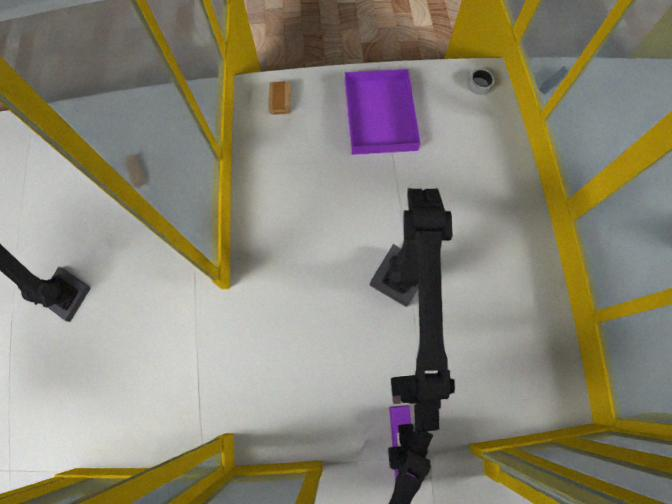

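>>> {"method": "move", "body": {
  "arm2": {"target":[-0.475,0.02,0.738,0,0.7071,-0.7071,0],"speed":0.05},
  "cameras": []
}}

>>> {"method": "move", "body": {
  "arm2": {"target":[-0.475,0.02,0.733,0,0.7071,-0.7071,0],"speed":0.05},
  "cameras": ["arm2_cam_wrist"]
}}

Scene clock: 854.30 s.
Joint torques (N m): arm1=[2.37 -7.47 7.97 -0.18 0.18 0.06] | arm2=[0.85 -27.58 8.23 0.94 -0.03 -0.18] | arm3=[-0.97 -10.7 9.31 -0.21 -0.3 -0.21] | arm4=[-1.55 -7.3 9.63 -0.18 -0.15 -0.03] | arm5=[-0.97 -7.59 7.12 -0.03 -0.05 0.02] | arm6=[-1.2 -7.59 8.58 -0.14 -0.04 -0.03] | arm7=[-1.14 -8.12 9.99 -0.16 0.03 0.21] | arm8=[1.9 -8.88 9.54 -0.49 -0.05 -0.09]
Heat: arm1: hottest joint3_rad 36 °C; arm2: hottest joint3_rad 41 °C; arm3: hottest joint3_rad 34 °C; arm4: hottest joint3_rad 49 °C; arm5: hottest joint3_rad 40 °C; arm6: hottest joint3_rad 39 °C; arm7: hottest joint3_rad 44 °C; arm8: hottest joint3_rad 39 °C.
move: arm2 off_target
Joint velocities: within noise
arm1, arm3, arm4, arm5, arm6, arm7, arm8: as last shown
arm2.joint_positions: joint1_rad=-1.450 joint2_rad=+2.543 joint3_rad=+2.313 joint4_rad=-1.333 joint5_rad=+0.000 joint6_rad=-0.520 gripper_m=+0.05903
arm2.joint_status: not commanded
arm2.hand: x=-0.4701 y=+0.0173 z=+0.7524 quat_wxyz=(-0.004, +0.700, -0.714, -0.001) (m; scene frame)
arm2.hand_target: x=-0.4752 y=+0.0196 z=+0.7380 quat_wxyz=(+0.000, +0.707, -0.707, +0.000) (m; scene frame)
arm2.hand_status: off_target (0.015 m and 1.2 deg from the pose sent, 0.027 m and 1.2 deg at the start)
arm8.hand: x=-1.7632 y=+0.2877 z=+1.0737 quat_wxyz=(-0.007, -0.709, -0.705, +0.011) (m; scene frame)
arm8.hand_target: x=-1.7630 y=+0.2900 z=+1.0700 quat_wxyz=(-0.001, -0.707, -0.707, +0.002) (m; scene frame)
pictures: none
No camera images: "cameras" was empty.

Scene clock: 855.27 s.
Joint torques (N m): arm1=[2.02 -7.94 8.02 -0.08 0.16 0.08] | arm2=[0.91 -27.52 7.94 0.95 -0.03 -0.18] | arm3=[-0.97 -10.58 9.33 -0.18 -0.3 -0.21] | arm4=[-1.55 -7.36 9.62 -0.17 -0.15 -0.03] | arm5=[-0.5 -7.53 7.28 -0.06 -0.11 0] | arm6=[-1.14 -7.53 8.59 -0.13 -0.04 -0.03] | arm7=[-1.26 -8.12 10.03 -0.2 0.03 0.2] | arm8=[2.02 -8.82 9.5 -0.53 -0.06 -0.1]
Heat: arm1: hottest joint3_rad 36 °C; arm2: hottest joint3_rad 41 °C; arm3: hottest joint3_rad 34 °C; arm4: hottest joint3_rad 49 °C; arm5: hottest joint3_rad 40 °C; arm6: hottest joint3_rad 39 °C; arm7: hottest joint3_rad 44 °C; arm8: hottest joint3_rad 39 °C.
move: arm2 off_target
Joint velocities: within noise
arm1.joint_positions: joint1_rad=-1.561 joint2_rad=+1.313 joint3_rad=+1.421 joint4_rad=-1.652 joint5_rad=+0.005 joint6_rad=-0.077 gripper_m=+0.08486
arm1.joint_status: not commanded
arm1.hand: x=-2.3054 y=-0.9478 z=+1.0783 quat_wxyz=(-0.010, -0.816, -0.578, +0.014) (m; scene frame)
arm1.hand_target: x=-2.3001 y=-0.9468 z=+1.0701 quat_wxyz=(+0.000, -0.814, -0.581, +0.000) (m; scene frame)
arm1.hand_status: not commanded
arm2.joint_positions: joint1_rad=-1.450 joint2_rad=+2.546 joint3_rad=+2.313 joint4_rad=-1.325 joint5_rad=+0.000 joint6_rad=-0.520 gripper_m=+0.05903
arm2.joint_status: not commanded
arm2.hand: x=-0.4693 y=+0.0186 z=+0.7502 quat_wxyz=(-0.006, +0.700, -0.714, -0.002) (m; scene frame)
arm2.hand_target: x=-0.4752 y=+0.0196 z=+0.7331 quat_wxyz=(+0.000, +0.707, -0.707, +0.000) (m; scene frame)
arm2.hand_status: off_target (0.018 m and 1.3 deg from the pose sent, 0.020 m and 1.2 deg at the start)
arm3.joint_positions: joint1_rad=+0.168 joint2_rad=+1.270 joint3_rad=+1.404 joint4_rad=-1.673 joint5_rad=-0.004 joint6_rad=-0.430 gripper_m=+0.09294
arm3.joint_status: not commanded
arm3.hand: x=+0.1073 y=-0.4591 z=+1.0682 quat_wxyz=(-0.008, +1.000, -0.006, -0.012) (m; scene frame)
arm3.hand_target: x=+0.1100 y=-0.4600 z=+1.0695 quat_wxyz=(-0.005, +1.000, +0.000, -0.010) (m; scene frame)
arm3.hand_status: not commanded
arm4.joint_positions: joint1_rad=-1.883 joint2_rad=+1.307 joint3_rad=+1.447 joint4_rad=-1.683 joint5_rad=-0.013 joint6_rad=+0.017 gripper_m=+0.08488
arm4.joint_status: not commanded
arm4.hand: x=+1.9160 y=-0.9071 z=+1.0753 quat_wxyz=(-0.012, -0.456, -0.890, +0.007) (m; scene frame)
arm4.hand_target: x=+1.9101 y=-0.9079 z=+1.0700 quat_wxyz=(-0.001, -0.459, -0.888, +0.000) (m; scene frame)
arm4.hand_status: not commanded
arm5.joint_positions: joint1_rad=+1.563 joint2_rad=+1.326 joint3_rad=+1.362 joint4_rad=-1.589 joint5_rad=+0.000 joint6_rad=-0.272 gripper_m=+0.09285
arm5.joint_status: not commanded
arm5.hand: x=+2.0616 y=+0.2742 z=+1.0699 quat_wxyz=(+0.004, +0.706, +0.708, -0.004) (m; scene frame)
arm5.hand_target: x=+2.0620 y=+0.2751 z=+1.0700 quat_wxyz=(+0.000, +0.707, +0.707, +0.000) (m; scene frame)
arm5.hand_status: not commanded
arm6.joint_positions: joint1_rad=-1.150 joint2_rad=+1.324 joint3_rad=+1.274 joint4_rad=-1.521 joint5_rad=+0.001 joint6_rad=-0.211 gripper_m=+0.09286
arm6.joint_status: not commanded
arm6.hand: x=+0.7761 y=+0.2593 z=+1.0662 quat_wxyz=(+0.001, -0.702, -0.712, +0.000) (m; scene frame)
arm6.hand_target: x=+0.7740 y=+0.2620 z=+1.0700 quat_wxyz=(+0.000, -0.707, -0.707, +0.000) (m; scene frame)
arm6.hand_status: not commanded
arm7.joint_positions: joint1_rad=-1.015 joint2_rad=+1.277 joint3_rad=+1.293 joint4_rad=-1.539 joint5_rad=-0.003 joint6_rad=-0.102 gripper_m=+0.09397
arm7.joint_status: not commanded
arm7.hand: x=-0.4545 y=+0.2447 z=+1.0711 quat_wxyz=(-0.015, -0.700, -0.714, +0.016) (m; scene frame)
arm7.hand_target: x=-0.4580 y=+0.2479 z=+1.0693 quat_wxyz=(-0.009, -0.707, -0.707, +0.011) (m; scene frame)
arm7.hand_status: not commanded
arm8.joint_positions: joint1_rad=+0.336 joint2_rad=+1.328 joint3_rad=+1.452 joint4_rad=-1.670 joint5_rad=-0.001 joint6_rad=-0.264 gripper_m=+0.09290
arm8.joint_status: not commanded
arm8.hand: x=-1.7632 y=+0.2877 z=+1.0737 quat_wxyz=(-0.007, -0.709, -0.705, +0.011) (m; scene frame)
arm8.hand_target: x=-1.7630 y=+0.2900 z=+1.0700 quat_wxyz=(-0.001, -0.707, -0.707, +0.002) (m; scene frame)
arm8.hand_status: not commanded
pictures: arm2_cam_wrist
camera_calibration:
arm2_cam_wrist: T_world_to_cam=[[0.99952, -0.0249745, 0.0183307, 0.454578], [-0.0309724, -0.818376, 0.573848, -0.425343], [0.000669837, -0.57414, -0.818757, 0.745851], [0, 0, 0, 1]] pos_world=[-0.468034, 0.0914852, 0.84642]

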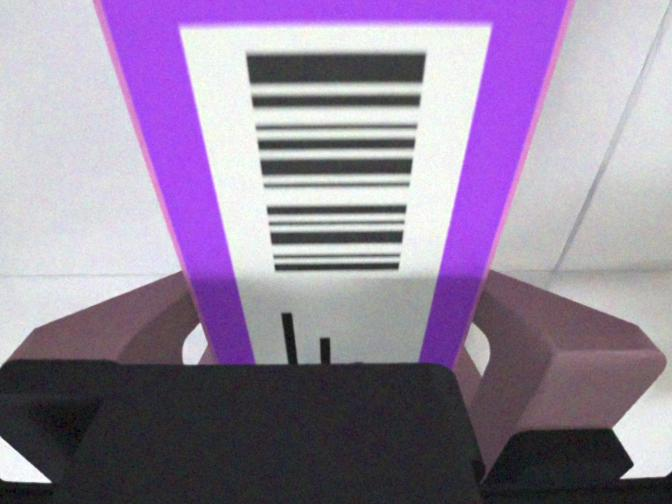

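>>> {"method": "move", "body": {
  "arm2": {"target":[-0.475,0.02,0.729,0,0.7071,-0.7071,0],"speed":0.05},
  "cameras": []
}}

>>> {"method": "move", "body": {
  "arm2": {"joints":{"gripper_m":0.07}},
  "cameras": []
}}

>>> {"method": "move", "body": {
  "arm2": {"joints":{"gripper_m":0.09}},
  "cameras": []
}}

>>> {"method": "move", "body": {
  "arm2": {"target":[-0.475,0.02,0.86,0,0.7071,-0.7071,0],"speed":0.15},
  "cameras": []
}}

>>> {"method": "move", "body": {
  "arm2": {"target":[-0.66,-0.30,1.07,0,0.7071,-0.7071,0],"speed":0.35},
  "cameras": []
}}

>>> {"method": "move", "body": {
  "arm7": {"target":[-0.472,0.0,0.87,0,0.7071,0.7071,0],"speed":0.25},
  "cameras": ["arm7_cam_wrist","cam_arm7"]
}}

Scene clock: 863.63 s.
Joint torques (N m): arm1=[2.14 -7.53 8.01 -0.08 0.15 0.09] | arm2=[0.85 -27.11 7.84 1.1 -0.03 -0.18] | arm3=[-0.91 -10.64 9.31 -0.2 -0.31 -0.21] | arm4=[-1.55 -7.3 9.63 -0.18 -0.15 -0.03] | arm5=[-0.62 -7.77 7.08 -0.16 -0.08 -0.02] | arm6=[-1.14 -7.53 8.61 -0.13 -0.03 -0.03] | arm7=[-1.03 -8.06 10.02 -0.23 0.03 0.22] | arm8=[1.96 -8.88 9.51 -0.43 -0.09 -0.11]
Heat: arm1: hottest joint3_rad 36 °C; arm2: hottest joint3_rad 41 °C; arm3: hottest joint3_rad 34 °C; arm4: hottest joint3_rad 49 °C; arm5: hottest joint3_rad 40 °C; arm6: hottest joint3_rad 39 °C; arm7: hottest joint3_rad 44 °C; arm8: hottest joint3_rad 39 °C.
move: arm2 off_target
Joint velocities: within noise
arm1, arm3, arm4, arm5, arm6, arm7, arm8: as last shown
arm2.joint_positions: joint1_rad=-1.450 joint2_rad=+2.546 joint3_rad=+2.311 joint4_rad=-1.322 joint5_rad=+0.000 joint6_rad=-0.520 gripper_m=+0.05903
arm2.joint_status: not commanded
arm2.hand: x=-0.4694 y=+0.0185 z=+0.7494 quat_wxyz=(-0.006, +0.700, -0.714, -0.002) (m; scene frame)
arm2.hand_target: x=-0.4753 y=+0.0194 z=+0.7292 quat_wxyz=(+0.000, +0.707, -0.707, +0.000) (m; scene frame)
arm2.hand_status: off_target (0.021 m and 1.4 deg from the pose sent, 0.022 m and 1.4 deg at the start)
arm8.hand: x=-1.7632 y=+0.2878 z=+1.0736 quat_wxyz=(-0.007, -0.709, -0.705, +0.011) (m; scene frame)
arm8.hand_target: x=-1.7630 y=+0.2901 z=+1.0698 quat_wxyz=(-0.001, -0.707, -0.707, +0.002) (m; scene frame)
pictures: none
No camera images: "cameras" was empty.

Scene clock: 864.13 s.
Joint torques (N m): arm1=[2.32 -7.53 7.95 -0.06 0.17 0.09] | arm2=[0.85 -27.16 7.86 0.98 -0.03 -0.18] | arm3=[-0.97 -10.64 9.31 -0.2 -0.32 -0.21] | arm4=[-1.55 -7.36 9.63 -0.18 -0.15 -0.03] | arm5=[-0.67 -7.47 7.1 -0.03 -0.11 -0.01] | arm6=[-1.2 -7.53 8.59 -0.13 -0.03 -0.03] | arm7=[-1.08 -7.94 10.06 -0.23 0.03 0.21] | arm8=[2.02 -8.88 9.57 -0.55 -0.05 -0.1]
Heat: arm1: hottest joint3_rad 36 °C; arm2: hottest joint3_rad 41 °C; arm3: hottest joint3_rad 34 °C; arm4: hottest joint3_rad 49 °C; arm5: hottest joint3_rad 40 °C; arm6: hottest joint3_rad 39 °C; arm7: hottest joint3_rad 44 °C; arm8: hottest joint3_rad 39 °C.
move: arm2 done
Joint velocities: within noise
arm1, arm3, arm4, arm5, arm6, arm7, arm8: as last shown
arm2.joint_positions: joint1_rad=-1.450 joint2_rad=+2.546 joint3_rad=+2.311 joint4_rad=-1.318 joint5_rad=+0.000 joint6_rad=-0.520 gripper_m=+0.06983
arm2.joint_status: all done
arm2.hand: x=-0.4688 y=+0.0195 z=+0.7494 quat_wxyz=(-0.009, +0.700, -0.714, -0.003) (m; scene frame)
arm2.hand_target: x=-0.4753 y=+0.0194 z=+0.7293 quat_wxyz=(+0.000, +0.707, -0.707, +0.000) (m; scene frame)
arm2.hand_status: not commanded
arm8.hand: x=-1.7632 y=+0.2877 z=+1.0737 quat_wxyz=(-0.007, -0.709, -0.705, +0.011) (m; scene frame)
arm8.hand_target: x=-1.7630 y=+0.2900 z=+1.0700 quat_wxyz=(-0.001, -0.707, -0.707, +0.002) (m; scene frame)
pictures: none
No camera images: "cameras" was empty.

Scene clock: 864.70 s.
Joint torques (N m): arm1=[2.02 -7.53 7.95 -0.13 0.12 0.09] | arm2=[0.85 -27.16 7.86 0.95 -0.03 -0.18] | arm3=[-0.85 -10.64 9.32 -0.18 -0.3 -0.21] | arm4=[-1.55 -7.36 9.63 -0.18 -0.15 -0.03] | arm5=[-0.73 -7.3 7.23 -0.08 -0.07 0.03] | arm6=[-1.08 -7.47 8.59 -0.13 -0.04 -0.03] | arm7=[-1.2 -8.06 9.98 -0.2 0.04 0.2] | arm8=[1.9 -9 9.48 -0.43 -0.06 -0.1]
Heat: arm1: hottest joint3_rad 36 °C; arm2: hottest joint3_rad 41 °C; arm3: hottest joint3_rad 34 °C; arm4: hottest joint3_rad 49 °C; arm5: hottest joint3_rad 40 °C; arm6: hottest joint3_rad 39 °C; arm7: hottest joint3_rad 44 °C; arm8: hottest joint3_rad 39 °C.
move: arm2 done
Joint velocities: within noise
arm1, arm3, arm4, arm5, arm6, arm7, arm8: as last shown
arm2.joint_positions: joint1_rad=-1.450 joint2_rad=+2.546 joint3_rad=+2.311 joint4_rad=-1.318 joint5_rad=+0.000 joint6_rad=-0.520 gripper_m=+0.08981
arm2.joint_status: all done
arm2.hand: x=-0.4688 y=+0.0195 z=+0.7494 quat_wxyz=(-0.009, +0.700, -0.714, -0.003) (m; scene frame)
arm2.hand_target: x=-0.4753 y=+0.0194 z=+0.7293 quat_wxyz=(+0.000, +0.707, -0.707, +0.000) (m; scene frame)
arm2.hand_status: not commanded
pictures: none
No camera images: "cameras" was empty.

Scene clock: 866.43 s.
Joint torques (N m): arm1=[2.37 -7.36 8.03 -0.13 0.18 0.07] | arm2=[0.85 -27.81 12.1 0.21 -0.03 -0.18] | arm3=[-0.85 -10.7 9.31 -0.21 -0.3 -0.21] | arm4=[-1.55 -7.3 9.63 -0.17 -0.15 -0.03] | arm5=[0.03 -7.77 7.1 0.01 -0.09 -0.02] | arm6=[-1.14 -7.53 8.58 -0.14 -0.03 -0.03] | arm7=[-1.14 -8.12 10.07 -0.14 0.02 0.21] | arm8=[1.67 -8.64 9.47 -0.51 -0.07 -0.11]
Heat: arm1: hottest joint3_rad 36 °C; arm2: hottest joint3_rad 41 °C; arm3: hottest joint3_rad 34 °C; arm4: hottest joint3_rad 49 °C; arm5: hottest joint3_rad 40 °C; arm6: hottest joint3_rad 39 °C; arm7: hottest joint3_rad 44 °C; arm8: hottest joint3_rad 39 °C.
move: arm2 off_target
Joint velocities: within noise
arm1, arm3, arm4, arm5, arm6, arm7, arm8: as last shown
arm2.joint_positions: joint1_rad=-1.450 joint2_rad=+2.473 joint3_rad=+2.442 joint4_rad=-1.563 joint5_rad=+0.000 joint6_rad=-0.520 gripper_m=+0.08989
arm2.joint_status: not commanded
arm2.hand: x=-0.4750 y=+0.0090 z=+0.8523 quat_wxyz=(+0.011, +0.700, -0.714, +0.003) (m; scene frame)
arm2.hand_target: x=-0.4754 y=+0.0195 z=+0.8600 quat_wxyz=(-0.001, +0.707, -0.707, +0.000) (m; scene frame)
arm2.hand_status: off_target (0.013 m and 1.7 deg from the pose sent, 0.111 m and 1.5 deg at the start)
arm8.hand: x=-1.7632 y=+0.2878 z=+1.0736 quat_wxyz=(-0.007, -0.709, -0.705, +0.011) (m; scene frame)
arm8.hand_target: x=-1.7630 y=+0.2901 z=+1.0698 quat_wxyz=(-0.001, -0.707, -0.707, +0.002) (m; scene frame)
pictures: none
No camera images: "cameras" was empty.

Scene clock: 868.57 s.
Joint torques (N m): arm1=[2.61 -7.88 7.97 -0.12 0.15 0.07] | arm2=[0.26 -10.23 8.28 0.23 -0.03 -0.2] | arm3=[-0.85 -10.7 9.29 -0.18 -0.3 -0.22] | arm4=[-1.55 -7.36 9.63 -0.18 -0.15 -0.03] | arm5=[-0.38 -7.47 7.2 -0.05 -0.05 -0.02] | arm6=[-1.14 -7.53 8.59 -0.16 -0.03 -0.03] | arm7=[-1.14 -8.18 10.02 -0.23 0.02 0.21] | arm8=[1.67 -8.94 9.5 -0.5 -0.06 -0.09]
Heat: arm1: hottest joint3_rad 36 °C; arm2: hottest joint3_rad 41 °C; arm3: hottest joint3_rad 34 °C; arm4: hottest joint3_rad 49 °C; arm5: hottest joint3_rad 40 °C; arm6: hottest joint3_rad 39 °C; arm7: hottest joint3_rad 44 °C; arm8: hottest joint3_rad 39 °C.
move: arm2 done
Joint velocities: within noise
arm1, arm3, arm4, arm5, arm6, arm7, arm8: as last shown
arm2.joint_positions: joint1_rad=-1.450 joint2_rad=+1.312 joint3_rad=+1.336 joint4_rad=-1.572 joint5_rad=+0.000 joint6_rad=-0.526 gripper_m=+0.08989
arm2.joint_status: not commanded
arm2.hand: x=-0.6594 y=-0.2993 z=+1.0752 quat_wxyz=(-0.011, +0.702, -0.712, -0.003) (m; scene frame)
arm2.hand_target: x=-0.6600 y=-0.3000 z=+1.0699 quat_wxyz=(+0.000, +0.707, -0.707, +0.000) (m; scene frame)
arm2.hand_status: done (0.005 m and 1.6 deg from the pose sent, 0.421 m and 1.7 deg at the start)
arm8.hand: x=-1.7632 y=+0.2877 z=+1.0737 quat_wxyz=(-0.007, -0.709, -0.705, +0.011) (m; scene frame)
arm8.hand_target: x=-1.7630 y=+0.2900 z=+1.0700 quat_wxyz=(-0.001, -0.707, -0.707, +0.002) (m; scene frame)
pictures: none
No camera images: "cameras" was empty.

Scene clock: 870.83 s.
Joint torques (N m): arm1=[2.49 -7.24 7.92 -0.1 0.16 0.06] | arm2=[0.26 -10.23 8.29 0.21 -0.04 -0.2] | arm3=[-0.91 -10.64 9.32 -0.2 -0.31 -0.22] | arm4=[-1.55 -7.3 9.62 -0.18 -0.15 -0.03] | arm5=[-0.73 -7.77 7.25 -0.08 -0.09 -0.04] | arm6=[-1.2 -7.53 8.61 -0.13 -0.04 -0.03] | arm7=[0.15 -15.85 14.38 -0.14 -0.01 0.2] | arm8=[1.73 -8.88 9.59 -0.47 -0.06 -0.1]
Heat: arm1: hottest joint3_rad 36 °C; arm2: hottest joint3_rad 41 °C; arm3: hottest joint3_rad 34 °C; arm4: hottest joint3_rad 49 °C; arm5: hottest joint3_rad 40 °C; arm6: hottest joint3_rad 39 °C; arm7: hottest joint3_rad 44 °C; arm8: hottest joint3_rad 39 °C.
move: arm7 off_target
Joint velocities: within noise
arm1, arm2, arm3, arm4, arm5, arm6, arm8: as last shown
arm7.joint_positions: joint1_rad=-1.015 joint2_rad=+2.022 joint3_rad=+1.657 joint4_rad=-1.243 joint5_rad=-0.003 joint6_rad=-0.088 gripper_m=+0.09397
arm7.joint_status: not commanded
arm7.hand: x=-0.4734 y=+0.0210 z=+0.8574 quat_wxyz=(+0.012, -0.705, -0.709, -0.016) (m; scene frame)
arm7.hand_target: x=-0.4718 y=+0.0011 z=+0.8703 quat_wxyz=(+0.000, -0.707, -0.707, +0.000) (m; scene frame)
arm7.hand_status: off_target (0.025 m and 2.3 deg from the pose sent, 0.317 m and 2.7 deg at the start)
arm8.hand: x=-1.7632 y=+0.2878 z=+1.0736 quat_wxyz=(-0.007, -0.709, -0.705, +0.011) (m; scene frame)
arm8.hand_target: x=-1.7630 y=+0.2901 z=+1.0698 quat_wxyz=(-0.001, -0.707, -0.707, +0.002) (m; scene frame)
pictures: arm7_cam_wrist, cam_arm7
camera_calibration:
arm7_cam_wrist: T_world_to_cam=[[-0.999767, -0.0202292, 0.00752441, -0.482458], [-0.0116216, 0.798325, 0.602115, -0.532155], [-0.0181872, 0.601887, -0.798374, 0.784615], [0, 0, 0, 1]] pos_world=[-0.47426, -0.0571772, 0.950464]

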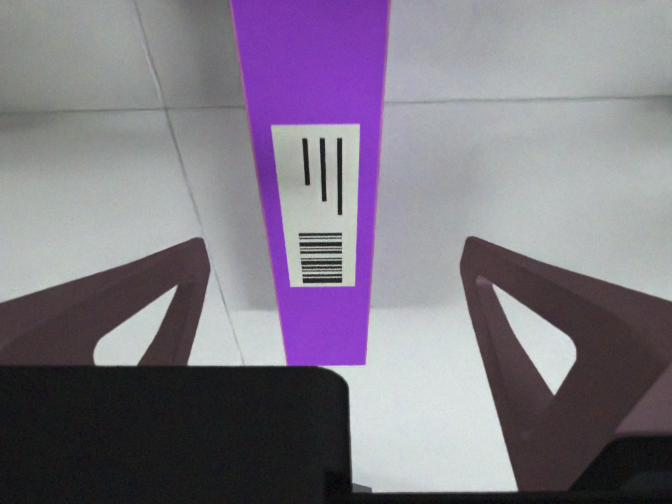

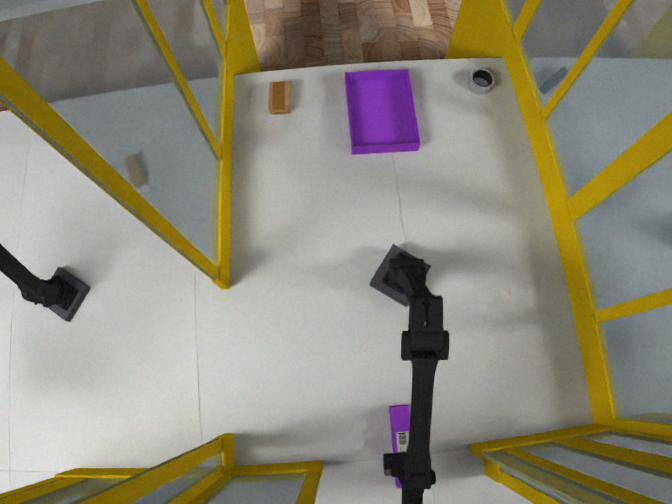

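>>> {"method": "move", "body": {
  "arm7": {"target":[-0.467,0.055,0.80,0,0.7071,0.7071,0],"speed":0.15},
  "cameras": []
}}

>>> {"method": "move", "body": {
  "arm7": {"target":[-0.467,0.055,0.78,0,0.7071,0.7071,0],"speed":0.08},
  "cameras": ["arm7_cam_wrist"]
}}

Scene clock: 901.83 s.
Joint torques (N m): arm1=[1.85 -7.3 7.98 -0.2 0.14 0.07] | arm2=[0.32 -10.23 8.29 0.21 -0.03 -0.19] | arm3=[-0.85 -10.64 9.31 -0.2 -0.3 -0.2] | arm4=[-1.55 -7.3 9.63 -0.18 -0.15 -0.03] | arm5=[-1.03 -7.53 7.12 0.01 -0.08 0.03] | arm6=[-1.14 -7.59 8.58 -0.16 -0.04 -0.03] | arm7=[0.32 -16.73 7.5 0.51 -0.01 0.21] | arm8=[1.61 -8.64 9.48 -0.5 -0.06 -0.09]
Heat: arm1: hottest joint3_rad 36 °C; arm2: hottest joint3_rad 41 °C; arm3: hottest joint3_rad 34 °C; arm4: hottest joint3_rad 49 °C; arm5: hottest joint3_rad 40 °C; arm6: hottest joint3_rad 39 °C; arm7: hottest joint3_rad 47 °C; arm8: hottest joint3_rad 39 °C.
move: arm7 done
Joint velocities: within noise
arm1, arm2, arm3, arm4, arm5, arm6, arm8: as last shown
arm7.joint_positions: joint1_rad=-1.015 joint2_rad=+2.001 joint3_rad=+1.442 joint4_rad=-1.024 joint5_rad=-0.003 joint6_rad=-0.086 gripper_m=+0.09397
arm7.joint_status: not commanded
arm7.hand: x=-0.4706 y=+0.0547 z=+0.7956 quat_wxyz=(+0.004, -0.706, -0.708, -0.006) (m; scene frame)
arm7.hand_target: x=-0.4670 y=+0.0550 z=+0.8000 quat_wxyz=(+0.000, -0.707, -0.707, +0.000) (m; scene frame)
arm7.hand_status: done (0.006 m and 0.9 deg from the pose sent, 0.067 m and 2.3 deg at the start)
pictures: none
No camera images: "cameras" was empty.

Scene clock: 902.83 s.
Joint torques (N m): arm1=[2.26 -7.59 8.01 -0.03 0.16 0.07] | arm2=[0.26 -10.23 8.29 0.23 -0.03 -0.19] | arm3=[-0.91 -10.81 9.33 -0.2 -0.3 -0.22] | arm4=[-1.55 -7.36 9.63 -0.18 -0.15 -0.03] | arm5=[-0.73 -7.36 7.09 -0.06 -0.09 -0.03] | arm6=[-1.08 -7.53 8.59 -0.16 -0.03 -0.04] | arm7=[0.15 -14.86 7.35 0.51 0.01 0.21] | arm8=[1.96 -8.88 9.52 -0.54 -0.08 -0.1]
Heat: arm1: hottest joint3_rad 36 °C; arm2: hottest joint3_rad 41 °C; arm3: hottest joint3_rad 34 °C; arm4: hottest joint3_rad 49 °C; arm5: hottest joint3_rad 40 °C; arm6: hottest joint3_rad 39 °C; arm7: hottest joint3_rad 47 °C; arm8: hottest joint3_rad 39 °C.
move: arm7 off_target
Joint velocities: within noise
arm1.joint_positions: joint1_rad=-1.561 joint2_rad=+1.313 joint3_rad=+1.421 joint4_rad=-1.652 joint5_rad=+0.005 joint6_rad=-0.077 gripper_m=+0.08486
arm1.joint_status: not commanded
arm1.hand: x=-2.3054 y=-0.9478 z=+1.0783 quat_wxyz=(-0.010, -0.816, -0.578, +0.014) (m; scene frame)
arm1.hand_target: x=-2.3001 y=-0.9468 z=+1.0701 quat_wxyz=(+0.000, -0.814, -0.581, +0.000) (m; scene frame)
arm1.hand_status: not commanded
arm2: as last shown
arm3.joint_positions: joint1_rad=+0.168 joint2_rad=+1.270 joint3_rad=+1.404 joint4_rad=-1.673 joint5_rad=-0.004 joint6_rad=-0.430 gripper_m=+0.09294
arm3.joint_status: not commanded
arm3.hand: x=+0.1073 y=-0.4591 z=+1.0682 quat_wxyz=(-0.008, +1.000, -0.006, -0.012) (m; scene frame)
arm3.hand_target: x=+0.1100 y=-0.4600 z=+1.0695 quat_wxyz=(-0.005, +1.000, +0.000, -0.010) (m; scene frame)
arm3.hand_status: not commanded
arm4.joint_positions: joint1_rad=-1.883 joint2_rad=+1.307 joint3_rad=+1.447 joint4_rad=-1.683 joint5_rad=-0.013 joint6_rad=+0.017 gripper_m=+0.08488
arm4.joint_status: not commanded
arm4.hand: x=+1.9160 y=-0.9071 z=+1.0753 quat_wxyz=(-0.012, -0.456, -0.890, +0.007) (m; scene frame)
arm4.hand_target: x=+1.9101 y=-0.9079 z=+1.0700 quat_wxyz=(-0.001, -0.459, -0.888, +0.000) (m; scene frame)
arm4.hand_status: not commanded
arm5.joint_positions: joint1_rad=+1.563 joint2_rad=+1.326 joint3_rad=+1.362 joint4_rad=-1.589 joint5_rad=+0.000 joint6_rad=-0.272 gripper_m=+0.09285
arm5.joint_status: not commanded
arm5.hand: x=+2.0616 y=+0.2742 z=+1.0699 quat_wxyz=(+0.004, +0.706, +0.708, -0.004) (m; scene frame)
arm5.hand_target: x=+2.0620 y=+0.2751 z=+1.0700 quat_wxyz=(+0.000, +0.707, +0.707, +0.000) (m; scene frame)
arm5.hand_status: not commanded
arm6.joint_positions: joint1_rad=-1.150 joint2_rad=+1.324 joint3_rad=+1.274 joint4_rad=-1.521 joint5_rad=+0.001 joint6_rad=-0.211 gripper_m=+0.09286
arm6.joint_status: not commanded
arm6.hand: x=+0.7761 y=+0.2593 z=+1.0662 quat_wxyz=(+0.001, -0.702, -0.712, +0.000) (m; scene frame)
arm6.hand_target: x=+0.7740 y=+0.2620 z=+1.0700 quat_wxyz=(+0.000, -0.707, -0.707, +0.000) (m; scene frame)
arm6.hand_status: not commanded
arm7.joint_positions: joint1_rad=-1.015 joint2_rad=+2.001 joint3_rad=+1.427 joint4_rad=-0.982 joint5_rad=-0.003 joint6_rad=-0.086 gripper_m=+0.09397
arm7.joint_status: not commanded
arm7.hand: x=-0.4709 y=+0.0507 z=+0.7911 quat_wxyz=(-0.005, -0.706, -0.708, +0.004) (m; scene frame)
arm7.hand_target: x=-0.4670 y=+0.0552 z=+0.7803 quat_wxyz=(+0.000, -0.707, -0.707, +0.000) (m; scene frame)
arm7.hand_status: off_target (0.013 m and 0.8 deg from the pose sent, 0.016 m and 0.9 deg at the start)
arm8.joint_positions: joint1_rad=+0.336 joint2_rad=+1.328 joint3_rad=+1.452 joint4_rad=-1.670 joint5_rad=-0.001 joint6_rad=-0.264 gripper_m=+0.09290
arm8.joint_status: not commanded
arm8.hand: x=-1.7632 y=+0.2877 z=+1.0737 quat_wxyz=(-0.007, -0.709, -0.705, +0.011) (m; scene frame)
arm8.hand_target: x=-1.7630 y=+0.2900 z=+1.0700 quat_wxyz=(-0.001, -0.707, -0.707, +0.002) (m; scene frame)
arm8.hand_status: not commanded
pictures: arm7_cam_wrist
camera_calibration:
arm7_cam_wrist: T_world_to_cam=[[-0.999752, -0.0181721, 0.0128774, -0.483293], [-0.00785823, 0.8288, 0.559489, -0.481954], [-0.0208399, 0.55925, -0.828737, 0.738723], [0, 0, 0, 1]] pos_world=[-0.471565, -0.0224695, 0.888079]

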